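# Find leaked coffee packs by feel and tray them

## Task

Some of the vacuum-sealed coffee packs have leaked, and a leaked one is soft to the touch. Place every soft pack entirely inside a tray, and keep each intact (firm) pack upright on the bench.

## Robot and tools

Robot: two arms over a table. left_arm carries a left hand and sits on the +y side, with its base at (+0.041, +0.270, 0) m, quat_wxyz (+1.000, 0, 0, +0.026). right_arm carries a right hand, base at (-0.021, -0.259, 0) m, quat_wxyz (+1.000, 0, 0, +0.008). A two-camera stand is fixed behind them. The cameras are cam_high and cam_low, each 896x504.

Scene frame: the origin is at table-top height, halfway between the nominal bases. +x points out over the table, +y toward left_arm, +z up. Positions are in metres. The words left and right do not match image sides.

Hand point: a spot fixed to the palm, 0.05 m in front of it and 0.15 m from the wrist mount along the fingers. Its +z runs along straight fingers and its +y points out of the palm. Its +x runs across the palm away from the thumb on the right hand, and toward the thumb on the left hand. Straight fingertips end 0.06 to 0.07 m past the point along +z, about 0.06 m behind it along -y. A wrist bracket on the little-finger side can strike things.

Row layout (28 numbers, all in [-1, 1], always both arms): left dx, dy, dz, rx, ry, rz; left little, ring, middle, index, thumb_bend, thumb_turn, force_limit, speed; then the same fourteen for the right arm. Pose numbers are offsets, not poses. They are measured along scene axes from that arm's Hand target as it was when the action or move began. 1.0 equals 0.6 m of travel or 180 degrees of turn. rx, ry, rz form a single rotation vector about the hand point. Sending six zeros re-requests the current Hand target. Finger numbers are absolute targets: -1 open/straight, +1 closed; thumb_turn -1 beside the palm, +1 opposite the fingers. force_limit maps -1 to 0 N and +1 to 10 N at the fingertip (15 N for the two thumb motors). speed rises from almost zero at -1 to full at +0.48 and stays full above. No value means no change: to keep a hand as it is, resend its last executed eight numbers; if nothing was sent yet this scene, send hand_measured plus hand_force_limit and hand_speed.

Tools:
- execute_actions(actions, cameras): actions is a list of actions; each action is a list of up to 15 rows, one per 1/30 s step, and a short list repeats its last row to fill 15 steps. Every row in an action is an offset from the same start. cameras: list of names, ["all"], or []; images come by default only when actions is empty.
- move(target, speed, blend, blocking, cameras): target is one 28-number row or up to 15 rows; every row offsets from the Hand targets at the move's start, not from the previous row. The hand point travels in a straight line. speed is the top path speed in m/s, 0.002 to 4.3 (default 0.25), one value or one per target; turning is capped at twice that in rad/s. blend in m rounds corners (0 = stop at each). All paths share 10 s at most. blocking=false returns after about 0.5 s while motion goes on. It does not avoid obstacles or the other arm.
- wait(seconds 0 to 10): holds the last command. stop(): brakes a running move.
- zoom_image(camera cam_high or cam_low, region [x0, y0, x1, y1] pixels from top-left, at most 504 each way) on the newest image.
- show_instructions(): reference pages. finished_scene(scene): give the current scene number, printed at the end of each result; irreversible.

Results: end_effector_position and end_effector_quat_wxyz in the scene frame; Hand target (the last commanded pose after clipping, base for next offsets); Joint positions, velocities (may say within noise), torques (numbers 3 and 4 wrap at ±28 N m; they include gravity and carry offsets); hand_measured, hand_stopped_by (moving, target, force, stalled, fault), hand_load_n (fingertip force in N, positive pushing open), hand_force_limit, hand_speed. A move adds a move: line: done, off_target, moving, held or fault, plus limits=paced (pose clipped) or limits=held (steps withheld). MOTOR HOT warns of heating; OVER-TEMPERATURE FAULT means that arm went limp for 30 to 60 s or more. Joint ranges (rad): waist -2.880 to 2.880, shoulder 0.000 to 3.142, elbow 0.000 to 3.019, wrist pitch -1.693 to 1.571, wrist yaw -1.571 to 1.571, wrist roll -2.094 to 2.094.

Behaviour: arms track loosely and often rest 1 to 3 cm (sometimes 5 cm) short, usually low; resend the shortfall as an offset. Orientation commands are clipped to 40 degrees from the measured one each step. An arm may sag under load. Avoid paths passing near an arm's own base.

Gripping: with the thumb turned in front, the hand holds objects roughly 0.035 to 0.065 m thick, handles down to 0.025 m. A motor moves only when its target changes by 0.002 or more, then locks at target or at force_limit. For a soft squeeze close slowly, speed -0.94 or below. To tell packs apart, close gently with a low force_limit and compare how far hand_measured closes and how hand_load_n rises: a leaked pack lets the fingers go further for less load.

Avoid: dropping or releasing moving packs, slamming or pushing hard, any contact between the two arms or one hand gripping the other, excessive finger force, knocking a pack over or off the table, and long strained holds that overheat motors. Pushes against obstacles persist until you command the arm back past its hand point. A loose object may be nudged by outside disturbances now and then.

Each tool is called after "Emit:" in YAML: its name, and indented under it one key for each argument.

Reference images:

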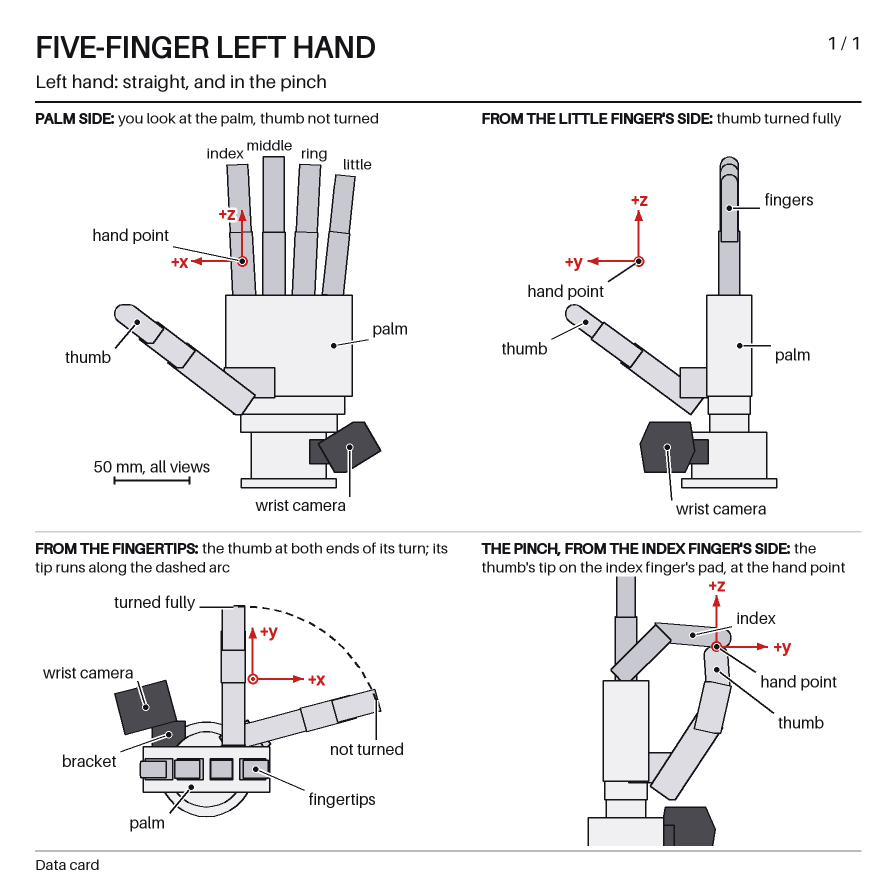

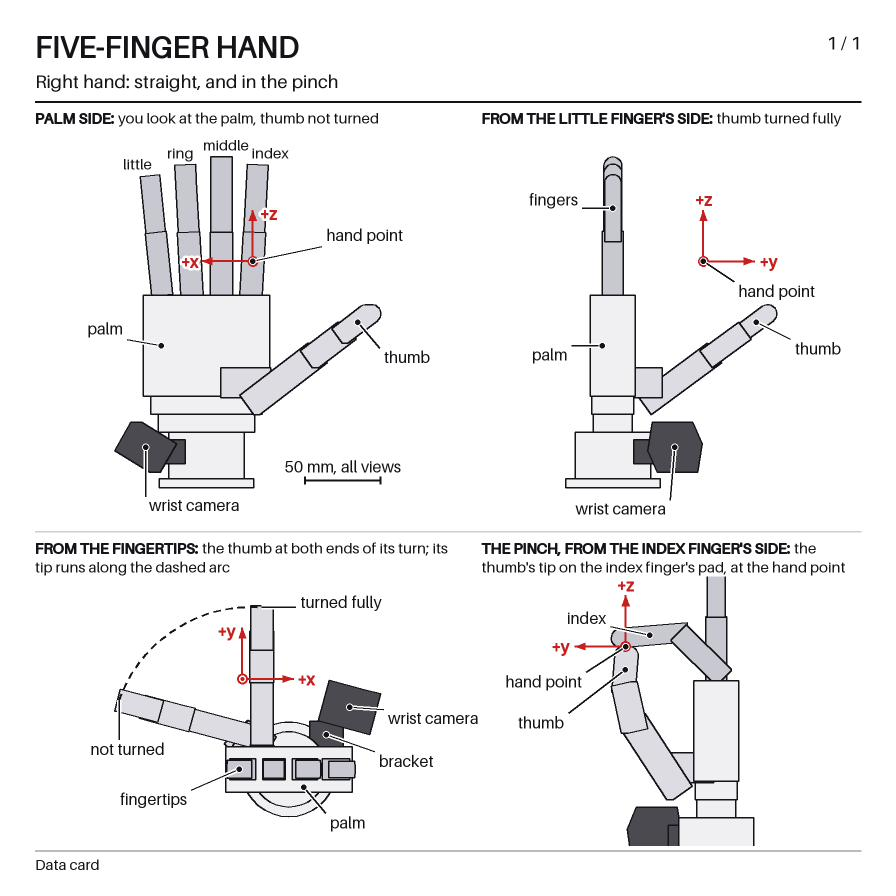

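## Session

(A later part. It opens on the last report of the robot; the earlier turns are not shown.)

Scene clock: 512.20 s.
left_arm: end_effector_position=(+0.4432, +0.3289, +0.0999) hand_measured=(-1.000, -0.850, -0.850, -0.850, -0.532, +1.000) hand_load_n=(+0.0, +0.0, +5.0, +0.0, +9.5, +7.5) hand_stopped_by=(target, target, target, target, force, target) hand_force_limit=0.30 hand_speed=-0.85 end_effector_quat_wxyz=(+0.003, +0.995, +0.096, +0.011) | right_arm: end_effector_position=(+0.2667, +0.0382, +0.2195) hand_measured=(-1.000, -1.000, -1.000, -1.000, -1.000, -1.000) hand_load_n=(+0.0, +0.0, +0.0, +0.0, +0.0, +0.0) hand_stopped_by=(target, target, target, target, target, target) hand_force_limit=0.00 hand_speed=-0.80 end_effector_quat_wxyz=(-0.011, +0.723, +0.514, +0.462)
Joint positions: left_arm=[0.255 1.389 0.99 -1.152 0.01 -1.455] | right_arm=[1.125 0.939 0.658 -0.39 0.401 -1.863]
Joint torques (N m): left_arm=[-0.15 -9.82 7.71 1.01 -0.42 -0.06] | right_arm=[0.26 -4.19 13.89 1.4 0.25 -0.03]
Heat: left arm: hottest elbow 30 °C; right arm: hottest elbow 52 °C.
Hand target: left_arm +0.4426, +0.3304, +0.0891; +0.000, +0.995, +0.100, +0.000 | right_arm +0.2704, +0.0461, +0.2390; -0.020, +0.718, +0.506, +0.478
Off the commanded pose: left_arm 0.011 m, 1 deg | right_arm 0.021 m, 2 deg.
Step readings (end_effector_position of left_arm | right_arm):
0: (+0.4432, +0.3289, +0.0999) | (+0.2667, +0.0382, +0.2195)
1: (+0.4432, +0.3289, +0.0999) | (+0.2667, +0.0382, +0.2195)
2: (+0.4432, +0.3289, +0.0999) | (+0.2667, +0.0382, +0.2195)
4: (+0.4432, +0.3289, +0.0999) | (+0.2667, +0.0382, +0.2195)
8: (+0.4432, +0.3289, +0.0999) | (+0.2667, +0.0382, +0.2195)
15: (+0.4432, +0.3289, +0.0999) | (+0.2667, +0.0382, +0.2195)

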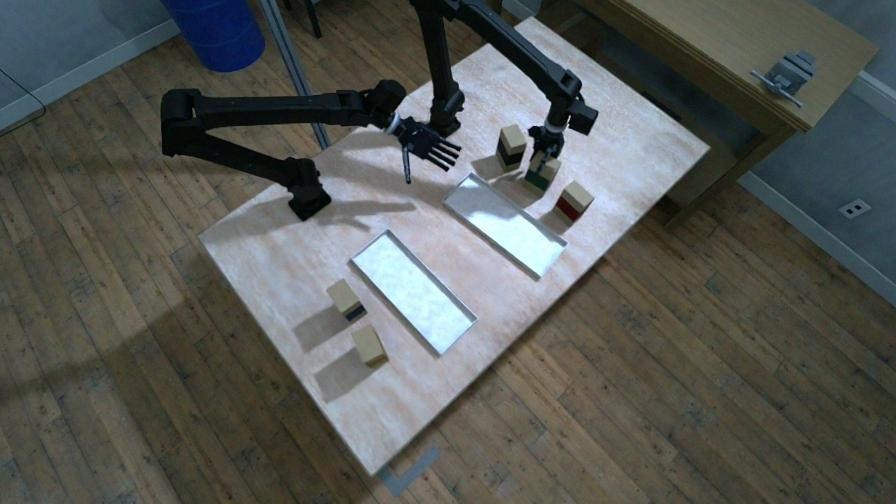

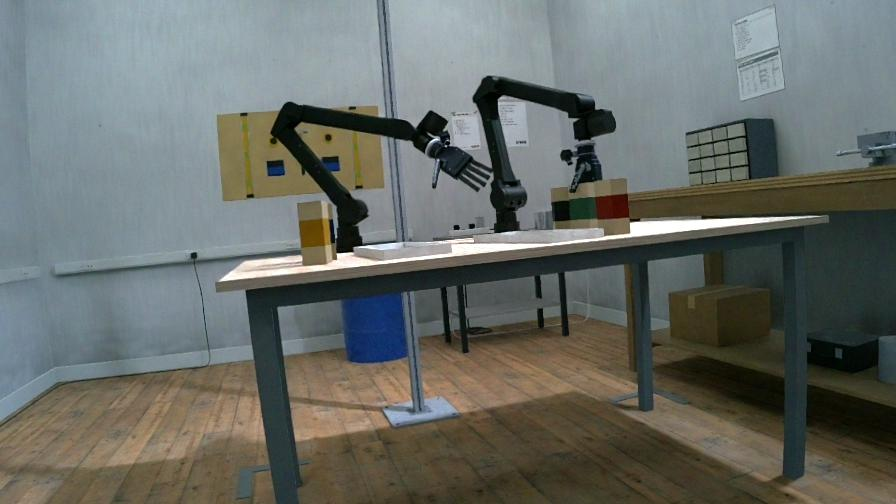

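Emit:
execute_actions:
  actions:
    - [[0,0,0,0,0,0,-1,-0.85,-0.85,-0.85,-1,1,-0.5,-0.4, 0,0,0,0,0,0,-1,-1,-1,-1,-1,-1,0,-0.8]]

Emit:
move:
  target:
    - [0.0,0.01,0.233,0,0,0,-1,-1,-1,-1,-1,1,-0.5,-0.4, 0,0,0,0,0,0,-1,-1,-1,-1,-1,-1,0,-0.8]
    - [-0.231,0.009,0.233,0,0,-0.197,-1,-1,-1,-1,-1,1,-0.5,-0.4, 0,0,0,0,0,0,-1,-1,-1,-1,-1,-1,0,-0.8]
    - [-0.231,0.009,-0.018,0,0,-0.197,-1,-1,-1,-1,-1,1,-0.5,-0.4, 0,0,0,0,0,0,-1,-1,-1,-1,-1,-1,0,-0.8]
  speed: [0.2,0.25,0.15]
  blend: [0.02,0,0]
  cameras: ["cam_high","cam_low"]

Emit:
zoom_image:
  camera: "cam_high"
  region: [480, 90, 580, 190]

Emit:
zoom_image:
  camera: "cam_low"
  region: [520, 140, 620, 240]

Scene clock: 532.67 s.
left_arm: end_effector_position=(+0.4430, +0.3304, +0.0962) hand_measured=(-1.000, -0.850, -0.850, -0.850, -1.000, +1.000) hand_load_n=(+0.0, +0.0, +0.0, +0.0, +0.0, +0.0) hand_stopped_by=(target, target, target, target, target, target) hand_force_limit=-0.50 hand_speed=-0.40 end_effector_quat_wxyz=(+0.000, +0.995, +0.097, +0.007) | right_arm: end_effector_position=(+0.2667, +0.0382, +0.2195) hand_measured=(-1.000, -1.000, -1.000, -1.000, -1.000, -1.000) hand_load_n=(+0.0, +0.0, +0.0, +0.0, +0.0, +0.0) hand_stopped_by=(target, target, target, target, target, target) hand_force_limit=0.00 hand_speed=-0.80 end_effector_quat_wxyz=(-0.011, +0.723, +0.514, +0.462)
Joint positions: left_arm=[0.255 1.398 0.99 -1.15 0.003 -1.456] | right_arm=[1.125 0.939 0.658 -0.39 0.401 -1.863]
Joint torques (N m): left_arm=[-0.21 -10.7 7.72 0.91 -0.1 -0.05] | right_arm=[0.21 -4.19 13.89 1.39 0.25 -0.02]
Heat: left arm: hottest elbow 30 °C; right arm: hottest elbow 52 °C.
Hand target: left_arm +0.4426, +0.3304, +0.0891; +0.000, +0.995, +0.100, +0.000 | right_arm +0.2704, +0.0461, +0.2390; -0.020, +0.718, +0.506, +0.478
Off the commanded pose: left_arm 0.007 m, 1 deg | right_arm 0.021 m, 2 deg.
Step readings (end_effector_position of left_arm | right_arm):
0: (+0.4432, +0.3289, +0.0999) | (+0.2667, +0.0382, +0.2195)
1: (+0.4432, +0.3289, +0.0999) | (+0.2667, +0.0382, +0.2195)
2: (+0.4432, +0.3289, +0.0999) | (+0.2667, +0.0382, +0.2195)
4: (+0.4433, +0.3292, +0.0999) | (+0.2667, +0.0382, +0.2195)
8: (+0.4434, +0.3298, +0.0981) | (+0.2667, +0.0382, +0.2195)
15: (+0.4430, +0.3304, +0.0962) | (+0.2667, +0.0382, +0.2195)

Scene clock: 536.93 s.
left_arm: end_effector_position=(+0.3062, +0.3313, +0.0904) hand_measured=(-1.000, -1.000, -1.000, -1.000, -1.000, +1.000) hand_load_n=(+0.0, +0.0, +0.0, +0.0, +0.5, -0.5) hand_stopped_by=(target, target, target, target, target, target) hand_force_limit=-0.50 hand_speed=-0.40 end_effector_quat_wxyz=(+0.000, +0.977, -0.212, +0.006) | right_arm: end_effector_position=(+0.2667, +0.0382, +0.2195) hand_measured=(-1.000, -1.000, -1.000, -1.000, -1.000, -1.000) hand_load_n=(+0.0, +0.0, +0.0, +0.0, +0.0, +0.0) hand_stopped_by=(target, target, target, target, target, target) hand_force_limit=0.00 hand_speed=-0.80 end_effector_quat_wxyz=(-0.011, +0.723, +0.514, +0.462)
Joint positions: left_arm=[0.411 1.171 0.774 -1.164 0.007 -0.68] | right_arm=[1.125 0.939 0.658 -0.39 0.401 -1.863]
Joint torques (N m): left_arm=[1.08 -6.18 6.56 1.87 -0.3 0.06] | right_arm=[0.32 -4.19 13.87 1.37 0.25 -0.03]
Heat: left arm: hottest elbow 30 °C; right arm: hottest elbow 52 °C.
Hand target: left_arm +0.3041, +0.3358, +0.0782; +0.000, +0.978, -0.208, +0.000 | right_arm +0.2704, +0.0461, +0.2390; -0.020, +0.718, +0.506, +0.478
Off the commanded pose: left_arm 0.013 m, 1 deg | right_arm 0.021 m, 2 deg.
move: off_target (left_arm, right_arm)

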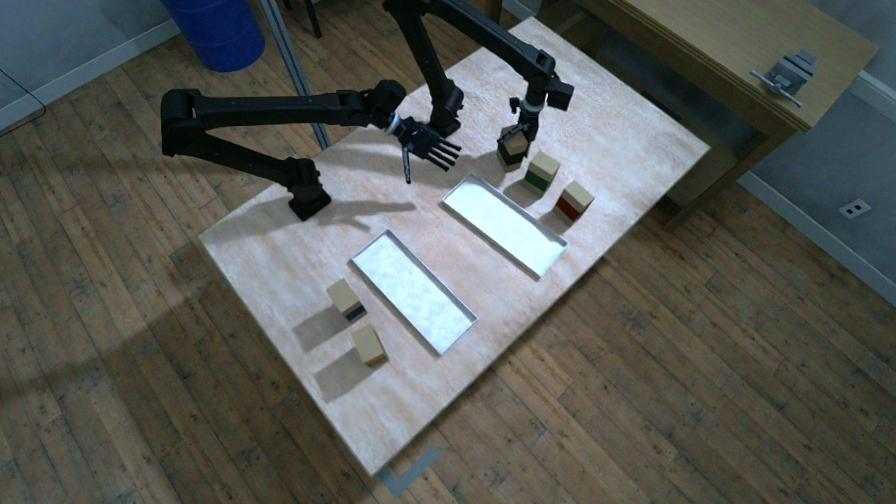

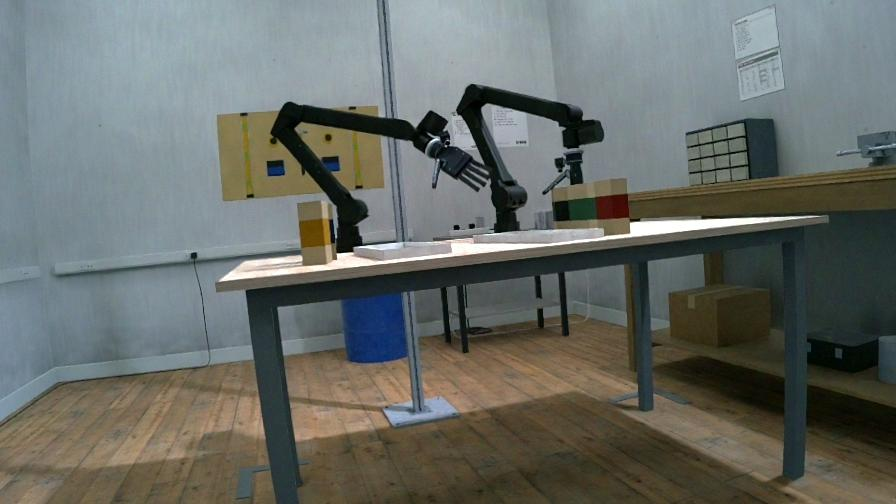

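Scaled by 5.040 from the camera's 896x504 image, which has a finer 1280x720 frame.

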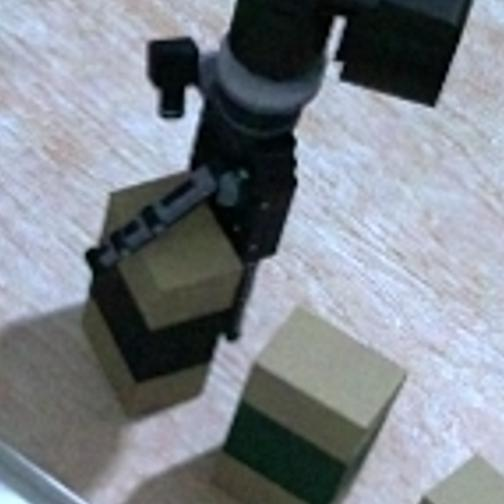

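Scaled by 5.040 from the camera's 896x504 image, which has a finer 1280x720 frame.

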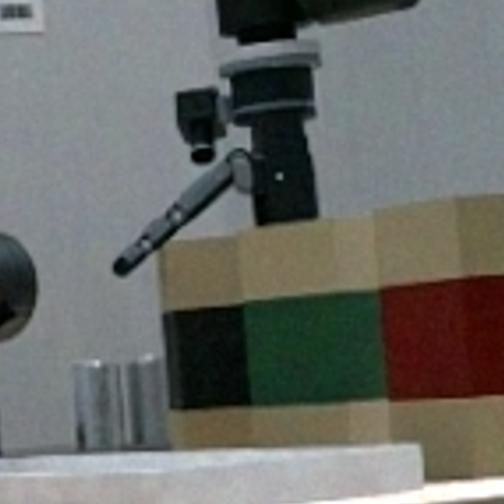

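Emit:
execute_actions:
  actions:
    - [[0,0,0,0,0,0,-1,-0.85,-0.85,-0.85,0.5,1,-0.2,-0.75, 0,0,0,0,0,0,-1,-1,-1,-1,-1,-1,0,-0.8]]

Emit:
execute_actions:
  actions:
    - [[0,0,0,0,0,0,-1,-0.85,-0.85,-0.85,0.6,1,0.3,-0.85, 0,0,0,0,0,0,-1,-1,-1,-1,-1,-1,0,-0.8]]
  cameras: ["cam_high","cam_low"]

Emit:
zoom_image:
  camera: "cam_high"
  region: [480, 90, 580, 190]

Emit:
zoom_image:
  camera: "cam_low"
  region: [520, 140, 620, 240]

Scene clock: 542.77 s.
left_arm: end_effector_position=(+0.3079, +0.3315, +0.0905) hand_measured=(-1.000, -0.850, -0.850, -0.850, -0.708, +1.000) hand_load_n=(+0.0, +0.0, +2.5, +1.5, +5.5, +0.0) hand_stopped_by=(target, target, target, target, force, target) hand_force_limit=-0.20 hand_speed=-0.75 end_effector_quat_wxyz=(-0.001, +0.977, -0.213, +0.010) | right_arm: end_effector_position=(+0.2667, +0.0382, +0.2195) hand_measured=(-1.000, -1.000, -1.000, -1.000, -1.000, -1.000) hand_load_n=(+0.0, +0.0, +0.0, +0.0, +0.0, +0.0) hand_stopped_by=(target, target, target, target, target, target) hand_force_limit=0.00 hand_speed=-0.80 end_effector_quat_wxyz=(-0.011, +0.723, +0.514, +0.462)
Joint positions: left_arm=[0.411 1.17 0.774 -1.158 0.01 -0.678] | right_arm=[1.125 0.939 0.658 -0.39 0.401 -1.863]
Joint torques (N m): left_arm=[1.08 -6.12 6.56 1.59 -0.42 0.04] | right_arm=[0.26 -4.37 13.87 1.39 0.25 -0.03]
Heat: left arm: hottest elbow 30 °C; right arm: hottest elbow 52 °C.
Hand target: left_arm +0.3041, +0.3359, +0.0783; +0.000, +0.978, -0.208, +0.001 | right_arm +0.2704, +0.0461, +0.2390; -0.020, +0.718, +0.506, +0.478
Off the commanded pose: left_arm 0.014 m, 1 deg | right_arm 0.021 m, 2 deg.
Step readings (end_effector_position of left_arm | right_arm):
0: (+0.3062, +0.3312, +0.0904) | (+0.2667, +0.0382, +0.2195)
1: (+0.3062, +0.3312, +0.0904) | (+0.2667, +0.0382, +0.2195)
2: (+0.3062, +0.3312, +0.0904) | (+0.2667, +0.0382, +0.2195)
4: (+0.3062, +0.3311, +0.0905) | (+0.2667, +0.0382, +0.2195)
8: (+0.3065, +0.3308, +0.0906) | (+0.2667, +0.0382, +0.2195)
15: (+0.3078, +0.3315, +0.0904) | (+0.2667, +0.0382, +0.2195)

Scene clock: 543.47 s.
left_arm: end_effector_position=(+0.3080, +0.3315, +0.0911) hand_measured=(-1.000, -0.850, -0.850, -0.850, -0.622, +1.000) hand_load_n=(+0.0, +0.5, +2.5, +3.0, +9.0, +0.5) hand_stopped_by=(target, target, target, target, force, target) hand_force_limit=0.30 hand_speed=-0.85 end_effector_quat_wxyz=(-0.002, +0.977, -0.213, +0.011) | right_arm: end_effector_position=(+0.2667, +0.0382, +0.2195) hand_measured=(-1.000, -1.000, -1.000, -1.000, -1.000, -1.000) hand_load_n=(+0.0, +0.0, +0.0, +0.0, +0.0, +0.0) hand_stopped_by=(target, target, target, target, target, target) hand_force_limit=0.00 hand_speed=-0.80 end_effector_quat_wxyz=(-0.011, +0.723, +0.514, +0.462)
Joint positions: left_arm=[0.411 1.168 0.774 -1.158 0.011 -0.678] | right_arm=[1.125 0.939 0.658 -0.39 0.401 -1.863]
Joint torques (N m): left_arm=[1.08 -5.95 6.57 1.58 -0.42 0.05] | right_arm=[0.32 -4.19 13.86 1.37 0.26 -0.03]
Heat: left arm: hottest elbow 30 °C; right arm: hottest elbow 52 °C.
Hand target: left_arm +0.3042, +0.3358, +0.0783; +0.000, +0.978, -0.208, +0.000 | right_arm +0.2704, +0.0461, +0.2390; -0.020, +0.718, +0.506, +0.478
Off the commanded pose: left_arm 0.014 m, 1 deg | right_arm 0.021 m, 2 deg.
Step readings (end_effector_position of left_arm | right_arm):
0: (+0.3079, +0.3315, +0.0905) | (+0.2667, +0.0382, +0.2195)
1: (+0.3079, +0.3315, +0.0905) | (+0.2667, +0.0382, +0.2195)
2: (+0.3079, +0.3315, +0.0905) | (+0.2667, +0.0382, +0.2195)
4: (+0.3079, +0.3315, +0.0905) | (+0.2667, +0.0382, +0.2195)
8: (+0.3080, +0.3315, +0.0907) | (+0.2667, +0.0382, +0.2195)
15: (+0.3080, +0.3315, +0.0910) | (+0.2667, +0.0382, +0.2195)

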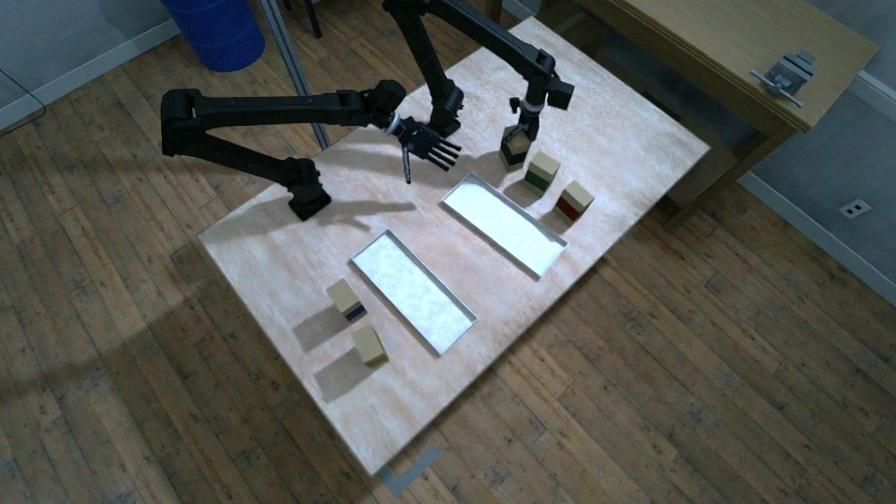

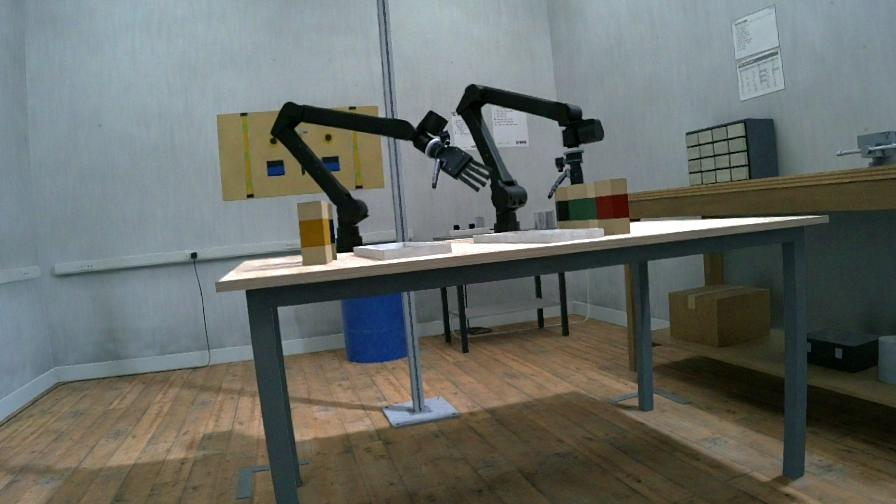

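Scaled by 5.040 from the camera's 896x504 image, which has a finer 1280x720 frame.

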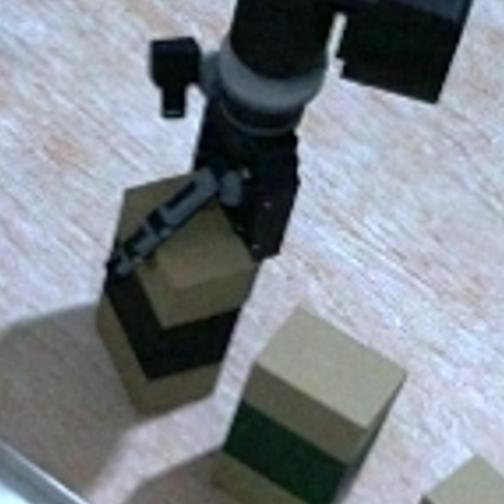

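Scaled by 5.040 from the camera's 896x504 image, which has a finer 1280x720 frame.

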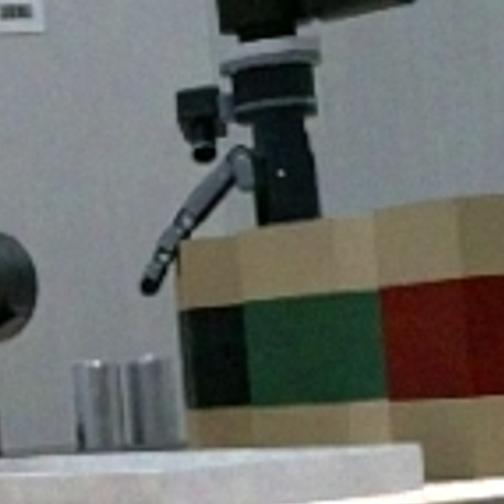

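Emit:
execute_actions:
  actions:
    - [[0,0,0,0,0,0,-1,-0.85,-0.85,-0.85,-0.85,1,-0.6,-0.75, 0,0,0,0,0,0,-1,-1,-1,-1,-1,-1,0,-0.8]]
    - [[0,0,0,0,0,0,-1,-0.85,-0.85,-0.85,0.5,1,-0.7,-0.85, 0,0,0,0,0,0,-1,-1,-1,-1,-1,-1,0,-0.8]]

Emit:
execute_actions:
  actions:
    - [[0,0,0,0,0,0,-1,-0.85,-0.85,-0.85,0.55,1,-0.2,-0.85, 0,0,0,0,0,0,-1,-1,-1,-1,-1,-1,0,-0.8]]

Emit:
execute_actions:
  actions:
    - [[0,0,0,0,0,0,-1,-0.85,-0.85,-0.85,0.6,1,0.3,-0.85, 0,0,0,0,0,0,-1,-1,-1,-1,-1,-1,0,-0.8]]

Scene clock: 558.17 s.
left_arm: end_effector_position=(+0.3089, +0.3327, +0.0891) hand_measured=(-1.000, -0.850, -0.850, -0.850, -0.728, +1.000) hand_load_n=(+0.0, +0.0, +1.0, +0.5, +2.5, +0.0) hand_stopped_by=(target, target, target, target, force, target) hand_force_limit=-0.70 hand_speed=-0.85 end_effector_quat_wxyz=(-0.003, +0.977, -0.213, +0.010) | right_arm: end_effector_position=(+0.2667, +0.0382, +0.2195) hand_measured=(-1.000, -1.000, -1.000, -1.000, -1.000, -1.000) hand_load_n=(+0.0, +0.0, +0.0, +0.0, +0.0, +0.0) hand_stopped_by=(target, target, target, target, target, target) hand_force_limit=0.00 hand_speed=-0.80 end_effector_quat_wxyz=(-0.011, +0.723, +0.514, +0.462)
Joint positions: left_arm=[0.411 1.175 0.774 -1.152 0.007 -0.678] | right_arm=[1.125 0.939 0.658 -0.39 0.401 -1.863]
Joint torques (N m): left_arm=[1.2 -6.59 6.57 1.31 -0.29 0.05] | right_arm=[0.32 -4.13 13.87 1.39 0.25 -0.03]
Heat: left arm: hottest elbow 30 °C; right arm: hottest elbow 52 °C.
Hand target: left_arm +0.3041, +0.3358, +0.0783; +0.000, +0.978, -0.208, +0.000 | right_arm +0.2704, +0.0461, +0.2390; -0.020, +0.718, +0.506, +0.478
Off the commanded pose: left_arm 0.012 m, 1 deg | right_arm 0.021 m, 2 deg.
Step readings (end_effector_position of left_arm | right_arm):
0: (+0.3080, +0.3315, +0.0911) | (+0.2667, +0.0382, +0.2195)
1: (+0.3080, +0.3315, +0.0911) | (+0.2667, +0.0382, +0.2195)
2: (+0.3080, +0.3315, +0.0911) | (+0.2667, +0.0382, +0.2195)
4: (+0.3080, +0.3315, +0.0911) | (+0.2667, +0.0382, +0.2195)
8: (+0.3085, +0.3319, +0.0910) | (+0.2667, +0.0382, +0.2195)
15: (+0.3088, +0.3326, +0.0893) | (+0.2667, +0.0382, +0.2195)
16: (+0.3089, +0.3326, +0.0892) | (+0.2667, +0.0382, +0.2195)
17: (+0.3089, +0.3326, +0.0891) | (+0.2667, +0.0382, +0.2195)
19: (+0.3089, +0.3327, +0.0891) | (+0.2667, +0.0382, +0.2195)
23: (+0.3089, +0.3327, +0.0891) | (+0.2667, +0.0382, +0.2195)
30: (+0.3089, +0.3327, +0.0891) | (+0.2667, +0.0382, +0.2195)

Scene clock: 558.87 s.
left_arm: end_effector_position=(+0.3089, +0.3327, +0.0891) hand_measured=(-1.000, -0.850, -0.850, -0.850, -0.696, +1.000) hand_load_n=(+0.0, +0.0, +2.0, +1.5, +6.5, +0.5) hand_stopped_by=(target, target, target, target, force, target) hand_force_limit=-0.20 hand_speed=-0.85 end_effector_quat_wxyz=(-0.003, +0.977, -0.213, +0.010) | right_arm: end_effector_position=(+0.2667, +0.0382, +0.2195) hand_measured=(-1.000, -1.000, -1.000, -1.000, -1.000, -1.000) hand_load_n=(+0.0, +0.0, +0.0, +0.0, +0.0, +0.0) hand_stopped_by=(target, target, target, target, target, target) hand_force_limit=0.00 hand_speed=-0.80 end_effector_quat_wxyz=(-0.011, +0.723, +0.514, +0.462)
Joint positions: left_arm=[0.411 1.175 0.774 -1.152 0.007 -0.678] | right_arm=[1.125 0.939 0.658 -0.39 0.401 -1.863]
Joint torques (N m): left_arm=[1.2 -6.53 6.56 1.32 -0.29 0.04] | right_arm=[0.21 -4.25 13.85 1.39 0.25 -0.03]
Heat: left arm: hottest elbow 30 °C; right arm: hottest elbow 52 °C.
Hand target: left_arm +0.3041, +0.3358, +0.0783; +0.000, +0.978, -0.208, +0.000 | right_arm +0.2704, +0.0461, +0.2390; -0.020, +0.718, +0.506, +0.478
Off the commanded pose: left_arm 0.012 m, 1 deg | right_arm 0.021 m, 2 deg.
Step readings (end_effector_position of left_arm | right_arm):
0: (+0.3089, +0.3327, +0.0891) | (+0.2667, +0.0382, +0.2195)
1: (+0.3089, +0.3327, +0.0891) | (+0.2667, +0.0382, +0.2195)
2: (+0.3089, +0.3327, +0.0891) | (+0.2667, +0.0382, +0.2195)
4: (+0.3089, +0.3327, +0.0891) | (+0.2667, +0.0382, +0.2195)
8: (+0.3089, +0.3327, +0.0891) | (+0.2667, +0.0382, +0.2195)
15: (+0.3089, +0.3327, +0.0891) | (+0.2667, +0.0382, +0.2195)

Scene clock: 559.57 s.
left_arm: end_effector_position=(+0.3089, +0.3327, +0.0891) hand_measured=(-1.000, -0.850, -0.850, -0.850, -0.668, +1.000) hand_load_n=(+0.0, +1.0, +2.5, +2.0, +9.5, +1.0) hand_stopped_by=(target, target, target, target, force, target) hand_force_limit=0.30 hand_speed=-0.85 end_effector_quat_wxyz=(-0.003, +0.977, -0.213, +0.010) | right_arm: end_effector_position=(+0.2667, +0.0382, +0.2195) hand_measured=(-1.000, -1.000, -1.000, -1.000, -1.000, -1.000) hand_load_n=(+0.0, +0.0, +0.0, +0.0, +0.0, +0.0) hand_stopped_by=(target, target, target, target, target, target) hand_force_limit=0.00 hand_speed=-0.80 end_effector_quat_wxyz=(-0.011, +0.723, +0.514, +0.462)
Joint positions: left_arm=[0.411 1.175 0.774 -1.152 0.007 -0.678] | right_arm=[1.125 0.939 0.658 -0.39 0.401 -1.863]
Joint torques (N m): left_arm=[1.14 -6.65 6.56 1.31 -0.29 0.05] | right_arm=[0.26 -4.25 13.89 1.37 0.25 -0.03]
Heat: left arm: hottest elbow 30 °C; right arm: hottest elbow 53 °C.
Hand target: left_arm +0.3041, +0.3358, +0.0783; +0.000, +0.978, -0.208, +0.000 | right_arm +0.2704, +0.0461, +0.2390; -0.020, +0.718, +0.506, +0.478
Off the commanded pose: left_arm 0.012 m, 1 deg | right_arm 0.021 m, 2 deg.
Step readings (end_effector_position of left_arm | right_arm):
0: (+0.3089, +0.3327, +0.0891) | (+0.2667, +0.0382, +0.2195)
1: (+0.3089, +0.3327, +0.0891) | (+0.2667, +0.0382, +0.2195)
2: (+0.3089, +0.3327, +0.0891) | (+0.2667, +0.0382, +0.2195)
4: (+0.3089, +0.3327, +0.0891) | (+0.2667, +0.0382, +0.2195)
8: (+0.3089, +0.3327, +0.0891) | (+0.2667, +0.0382, +0.2195)
15: (+0.3089, +0.3327, +0.0891) | (+0.2667, +0.0382, +0.2195)

Emit:
move:
  target: [0.0,0.01,0.26,0,0,0,-1,-0.85,-0.85,-0.85,-1,1,-0.5,-0.4, 0.049,-0.16,0.135,0.0465,0.3474,-0.4565,-1,-1,-1,-1,-1,1,0,-0.2]
  speed: 0.25
  cameras: ["cam_high"]

Scene clock: 592.87 s.
left_arm: end_effector_position=(+0.2948, +0.3321, +0.2136) hand_measured=(-1.000, -0.850, -0.850, -0.850, -1.000, +1.000) hand_load_n=(+0.0, +0.0, +0.0, +0.0, +0.0, -0.5) hand_stopped_by=(target, target, target, target, target, target) hand_force_limit=-0.50 hand_speed=-0.40 end_effector_quat_wxyz=(+0.017, +0.978, -0.209, -0.020) | right_arm: end_effector_position=(+0.2889, -0.0560, +0.2969) hand_measured=(-1.000, -1.000, -1.000, -1.000, -1.000, +1.000) hand_load_n=(+0.0, +0.0, +0.0, +0.0, +0.0, +0.0) hand_stopped_by=(target, target, target, target, target, target) hand_force_limit=0.00 hand_speed=-0.20 end_effector_quat_wxyz=(-0.003, +0.986, -0.168, +0.005)
Joint positions: left_arm=[0.427 1.11 1.057 -1.57 0.001 -0.67] | right_arm=[0.594 1.481 1.618 -1.696 0.003 -0.625]
Joint torques (N m): left_arm=[1.14 -8.23 13.41 0.06 -0.06 0.13] | right_arm=[-0.21 -10.46 15.84 -0.27 -0.01 0.08]
Heat: left arm: hottest elbow 31 °C; right arm: hottest elbow 53 °C.
Hand target: left_arm +0.3040, +0.3419, +0.2343; +0.000, +0.978, -0.207, +0.000 | right_arm +0.2998, -0.0499, +0.3202; -0.001, +0.985, -0.175, +0.000
Off the commanded pose: left_arm 0.025 m, 3 deg | right_arm 0.026 m, 1 deg.
joint sent to its limit (right arm) — joint 4 (wrist pitch), lower limit. The joint targets are off in orientation, not in position.
move: off_target (left_arm, right_arm)
Images, in order (width x height): cam_high 896x504.

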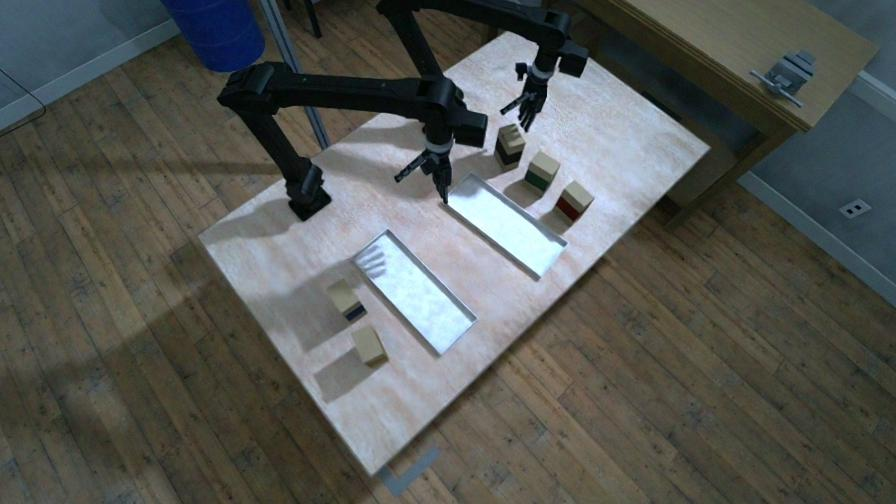

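Emit:
move:
  target:
    - [0.0,0.0,0.0,0,0,0,-1,-0.85,-0.85,-0.85,-1,1,-0.5,-0.4, 0.084,-0.383,-0.034,0,0,-0.5,-1,-1,-1,-1,-1,1,0,-0.2]
    - [0.0,0.0,0.0,0,0,0,-1,-0.85,-0.85,-0.85,-1,1,-0.5,-0.4, 0.339,-0.558,-0.083,0,0,-0.972,-1,-1,-1,-1,-1,1,0,-0.2]
  speed: 0.4
  blend: [0.05,0]
  cameras: ["cam_high","cam_low"]

Emit:
zoom_image:
  camera: "cam_high"
  region: [310, 260, 436, 386]

Scene clock: 607.00 s.
left_arm: end_effector_position=(+0.2948, +0.3321, +0.2136) hand_measured=(-1.000, -0.850, -0.850, -0.850, -1.000, +1.000) hand_load_n=(+0.0, +0.0, +0.0, +0.0, +0.0, +0.0) hand_stopped_by=(target, target, target, target, target, target) hand_force_limit=-0.50 hand_speed=-0.40 end_effector_quat_wxyz=(+0.017, +0.978, -0.209, -0.020) | right_arm: end_effector_position=(+0.4853, -0.3771, +0.2478) hand_measured=(-1.000, -1.000, -1.000, -1.000, -1.000, +1.000) hand_load_n=(+0.0, +0.0, +0.0, +0.0, +0.0, +0.0) hand_stopped_by=(target, target, target, target, target, target) hand_force_limit=0.00 hand_speed=-0.20 end_effector_quat_wxyz=(-0.028, +0.127, +0.991, +0.007)
Joint positions: left_arm=[0.427 1.11 1.057 -1.57 0.001 -0.67] | right_arm=[-0.365 1.666 1.707 -1.67 -0.001 1.475]
Joint torques (N m): left_arm=[1.14 -8.18 13.38 0.06 -0.05 0.13] | right_arm=[0.15 -12.63 15.82 -0.03 0.08 0.04]
Heat: left arm: hottest elbow 31 °C; right arm: hottest elbow 53 °C.
Hand target: left_arm +0.3040, +0.3419, +0.2343; +0.000, +0.978, -0.208, +0.000 | right_arm +0.5032, -0.3847, +0.2702; +0.000, +0.131, +0.991, -0.001
Off the commanded pose: left_arm 0.025 m, 3 deg | right_arm 0.030 m, 3 deg.
move: off_target (left_arm, right_arm)

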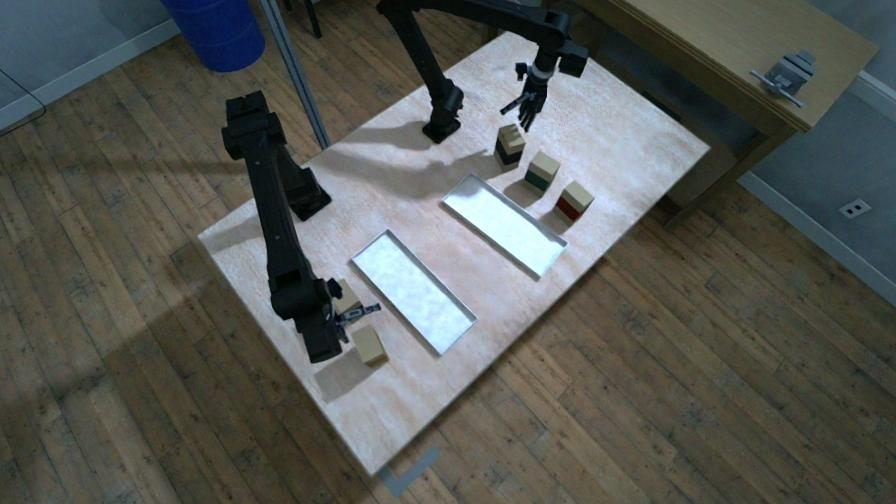

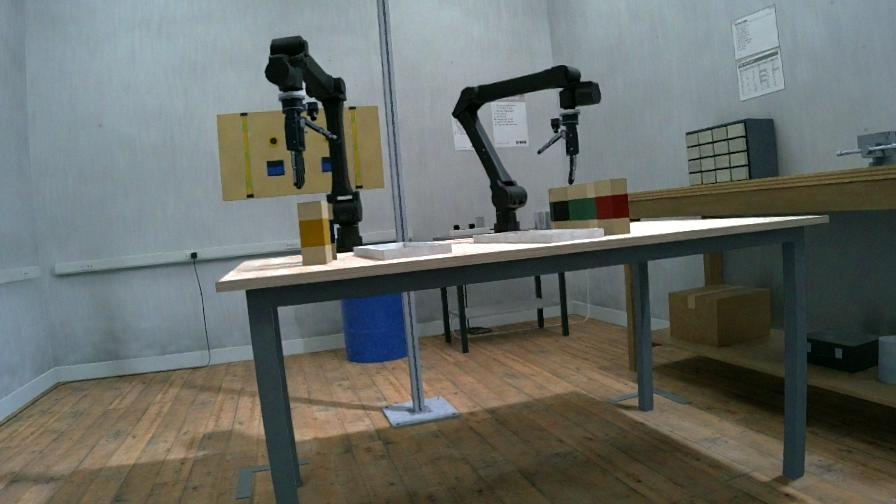

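Scaled by 4.000 from the camera's 896x504 image, which has a finer 1280x720 frame.

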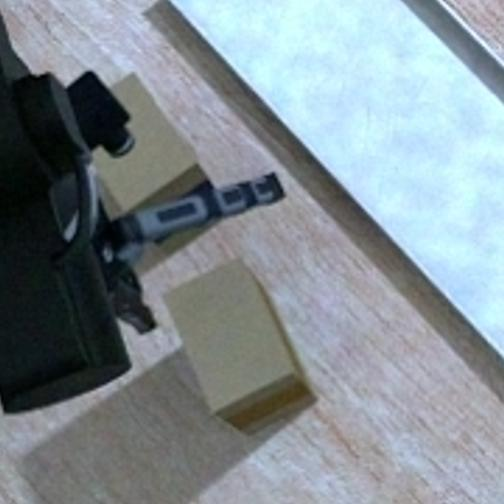

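Emit:
move:
  target:
    - [0.0,0.0,0.0,0,0,0,-1,-0.85,-0.85,-0.85,-1,1,-0.5,-0.4, 0.0065,-0.01,-0.10,0,0,0,-1,-1,-1,-1,-1,1,0,-0.2]
    - [0.0,0.0,0.0,0,0,0,-1,-0.85,-0.85,-0.85,-1,1,-0.5,-0.4, 0.0065,-0.01,-0.32,0,0,0,-1,-1,-1,-1,-1,1,0,-0.2]
  speed: 0.15
  blend: [0.005,0]
  cameras: ["cam_high","cam_low"]

Emit:
zoom_image:
  camera: "cam_high"
  region: [310, 290, 410, 390]

Emit:
zoom_image:
  camera: "cam_low"
  region: [260, 160, 380, 280]

Scene clock: 624.30 s.
left_arm: end_effector_position=(+0.2948, +0.3321, +0.2136) hand_measured=(-1.000, -0.850, -0.850, -0.850, -1.000, +1.000) hand_load_n=(+0.0, -0.5, +0.0, +0.0, +0.0, +0.0) hand_stopped_by=(target, target, target, target, target, target) hand_force_limit=-0.50 hand_speed=-0.40 end_effector_quat_wxyz=(+0.017, +0.978, -0.209, -0.020) | right_arm: end_effector_position=(+0.5134, -0.3876, +0.1152) hand_measured=(-1.000, -1.000, -1.000, -1.000, -1.000, +1.000) hand_load_n=(+0.0, +0.0, +0.0, +0.0, +0.0, +0.0) hand_stopped_by=(target, target, target, target, target, target) hand_force_limit=0.00 hand_speed=-0.20 end_effector_quat_wxyz=(+0.024, +0.127, +0.992, -0.005)
Joint positions: left_arm=[0.427 1.11 1.057 -1.57 0.001 -0.67] | right_arm=[-0.365 1.716 1.414 -1.22 -0.001 1.476]
Joint torques (N m): left_arm=[1.14 -8.18 13.38 0.09 -0.06 0.12] | right_arm=[-0.32 -9.88 6.53 1.18 0.06 -0.01]
Heat: left arm: hottest elbow 32 °C; right arm: hottest elbow 55 °C.
Hand target: left_arm +0.3040, +0.3419, +0.2343; +0.000, +0.978, -0.208, +0.000 | right_arm +0.5072, -0.3905, +0.0782; +0.000, +0.131, +0.991, -0.001
Off the commanded pose: left_arm 0.025 m, 3 deg | right_arm 0.038 m, 3 deg.
move: off_target (left_arm, right_arm)

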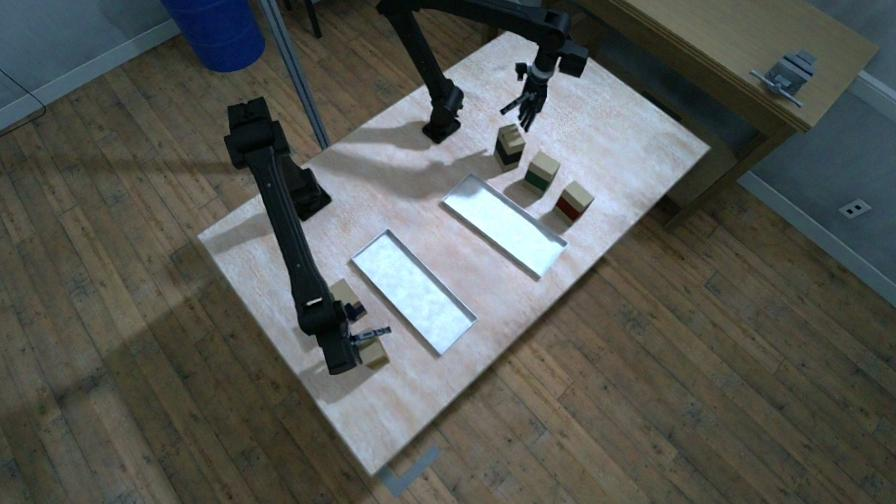

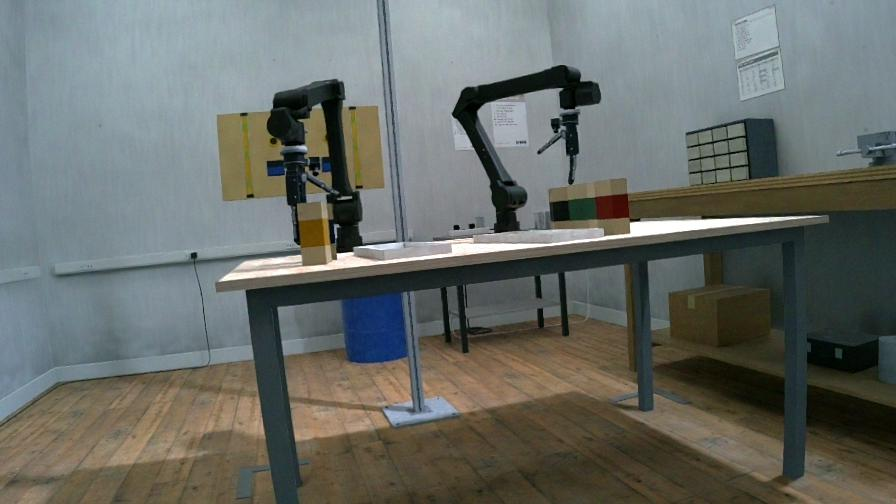

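Scaled by 5.040 from the camera's 896x504 image, which has a finer 1280x720 frame.

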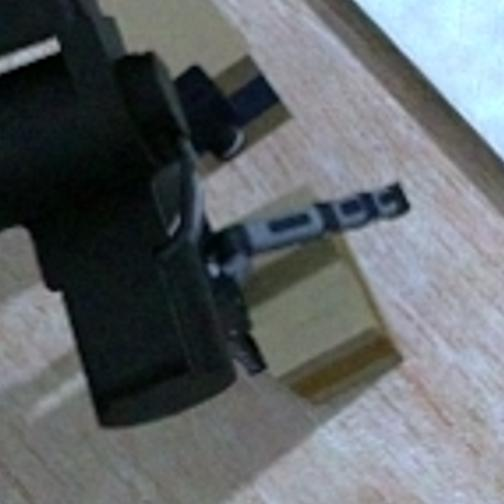

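Scaled by 4.200 from the camera's 896x504 image, which has a finer 1280x720 frame.

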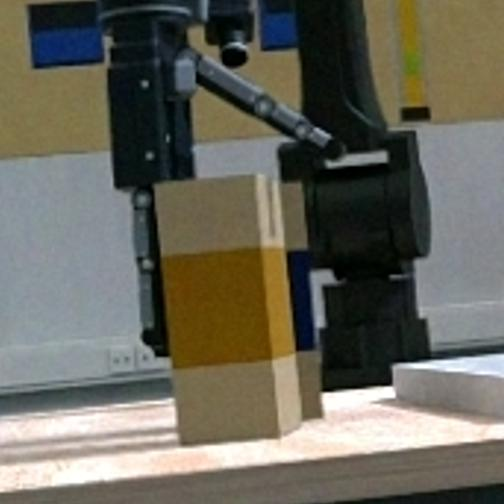

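Emit:
move:
  target: [0.0,0.0,0.0,0,0,0,-1,-0.85,-0.85,-0.85,-1,1,-0.5,-0.4, -0.005,0,-0.045,0,0,0,-1,-1,-1,-1,-1,1,0,-0.2]
  speed: 0.15

Scene clock: 629.87 s.
left_arm: end_effector_position=(+0.2948, +0.3321, +0.2136) hand_measured=(-1.000, -0.850, -0.850, -0.850, -1.000, +1.000) hand_load_n=(+0.0, +0.0, +0.0, +0.0, +0.0, +0.0) hand_stopped_by=(target, target, target, target, target, target) hand_force_limit=-0.50 hand_speed=-0.40 end_effector_quat_wxyz=(+0.017, +0.978, -0.209, -0.020) | right_arm: end_effector_position=(+0.5139, -0.3890, +0.1143) hand_measured=(-1.000, -1.000, -1.000, -1.000, -1.000, +1.000) hand_load_n=(+0.0, +0.0, +0.0, -0.5, +0.0, +0.0) hand_stopped_by=(target, target, target, target, target, target) hand_force_limit=0.00 hand_speed=-0.20 end_effector_quat_wxyz=(+0.044, +0.128, +0.991, -0.010)
Joint positions: left_arm=[0.427 1.11 1.057 -1.57 0.001 -0.67] | right_arm=[-0.368 1.692 1.375 -1.163 -0.001 1.475]
Joint torques (N m): left_arm=[1.2 -8.23 13.39 0.06 -0.05 0.12] | right_arm=[-0.38 -6.83 5.23 1.44 0.06 -0.02]
Heat: left arm: hottest elbow 33 °C; right arm: hottest elbow 52 °C.
Hand target: left_arm +0.3040, +0.3419, +0.2343; +0.000, +0.978, -0.208, +0.000 | right_arm +0.5041, -0.3906, +0.0512; +0.000, +0.131, +0.991, +0.000
Off the commanded pose: left_arm 0.025 m, 3 deg | right_arm 0.064 m, 5 deg.
move: off_target (left_arm, right_arm)

Emit:
move:
  target:
    - [0.0,0.0,0.0,0,0,0,-1,-0.85,-0.85,-0.85,-1,1,-0.5,-0.4, 0,-0.022,0.20,0,0,0,-1,-1,-1,-1,-1,1,0,-0.2]
    - [0.0,0.0,0.0,0,0,0,-1,-0.85,-0.85,-0.85,-1,1,-0.5,-0.4, 0,-0.022,0.03,0,0,0,-1,-1,-1,-1,-1,1,0,-0.2]
  speed: 0.15
  cameras: ["cam_high","cam_low"]

Emit:
zoom_image:
  camera: "cam_high"
  region: [310, 290, 410, 390]

Emit:
zoom_image:
  camera: "cam_low"
  region: [260, 160, 380, 280]

Scene clock: 639.67 s.
left_arm: end_effector_position=(+0.2948, +0.3321, +0.2136) hand_measured=(-1.000, -0.850, -0.850, -0.850, -1.000, +1.000) hand_load_n=(+0.0, +0.0, +0.0, +0.0, +0.0, +0.0) hand_stopped_by=(target, target, target, target, target, target) hand_force_limit=-0.50 hand_speed=-0.40 end_effector_quat_wxyz=(+0.017, +0.978, -0.209, -0.020) | right_arm: end_effector_position=(+0.5104, -0.3988, +0.0881) hand_measured=(-1.000, -1.000, -1.000, -1.000, -1.000, +1.000) hand_load_n=(+0.0, +0.0, +0.0, +0.0, +0.5, -1.0) hand_stopped_by=(target, target, target, target, target, target) hand_force_limit=0.00 hand_speed=-0.20 end_effector_quat_wxyz=(+0.013, +0.128, +0.992, +0.001)
Joint positions: left_arm=[0.427 1.11 1.057 -1.57 0.001 -0.67] | right_arm=[-0.39 1.757 1.396 -1.186 -0.008 1.452]
Joint torques (N m): left_arm=[1.14 -8.23 13.39 0.09 -0.06 0.13] | right_arm=[-0.56 -12.04 7.57 0.59 0.33 -0.03]
Heat: left arm: hottest elbow 33 °C; right arm: hottest elbow 49 °C.
Hand target: left_arm +0.3040, +0.3419, +0.2343; +0.000, +0.978, -0.208, +0.000 | right_arm +0.5042, -0.4039, +0.0692; +0.000, +0.132, +0.991, -0.001
Off the commanded pose: left_arm 0.025 m, 3 deg | right_arm 0.021 m, 1 deg.
move: off_target (left_arm, right_arm)

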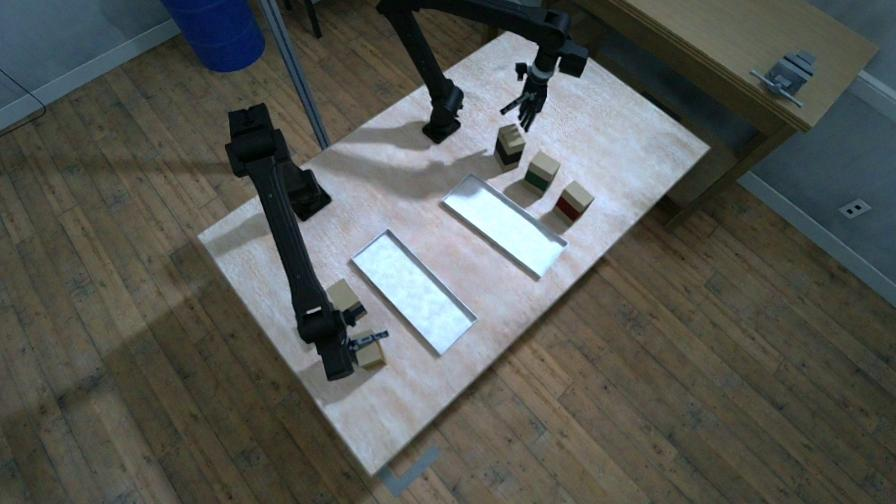

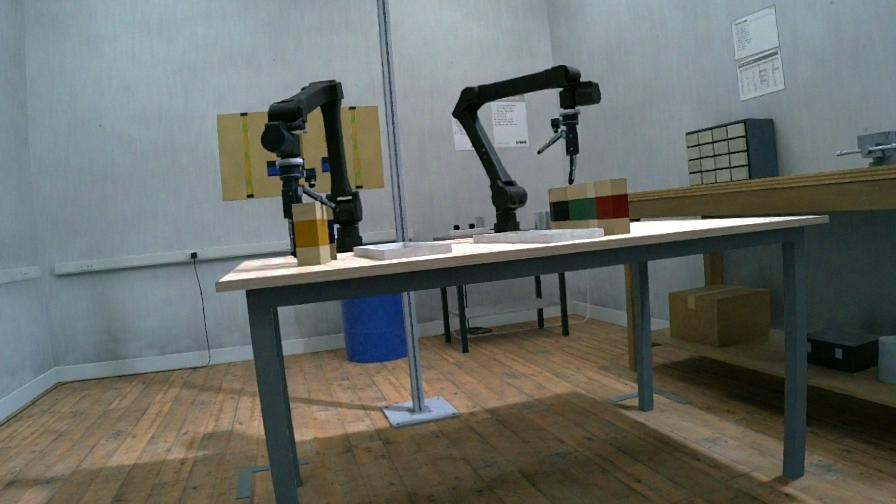

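Scaled by 5.040 from the camera's 896x504 image, which has a finer 1280x720 frame.

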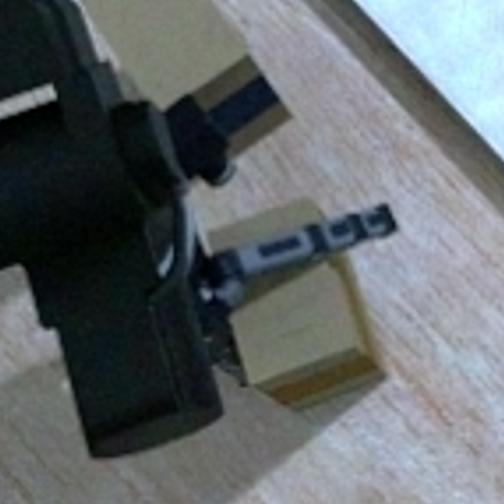

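Scaled by 4.200 from the camera's 896x504 image, which has a finer 1280x720 frame.

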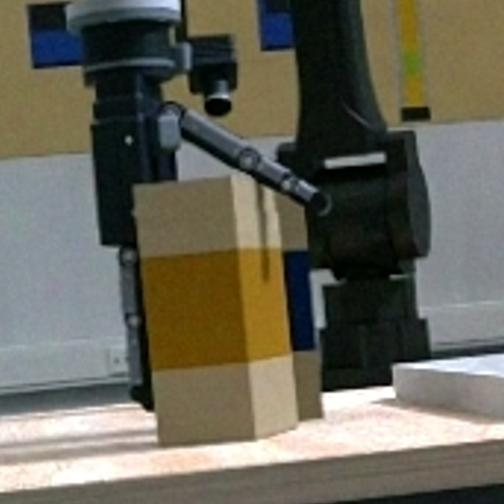

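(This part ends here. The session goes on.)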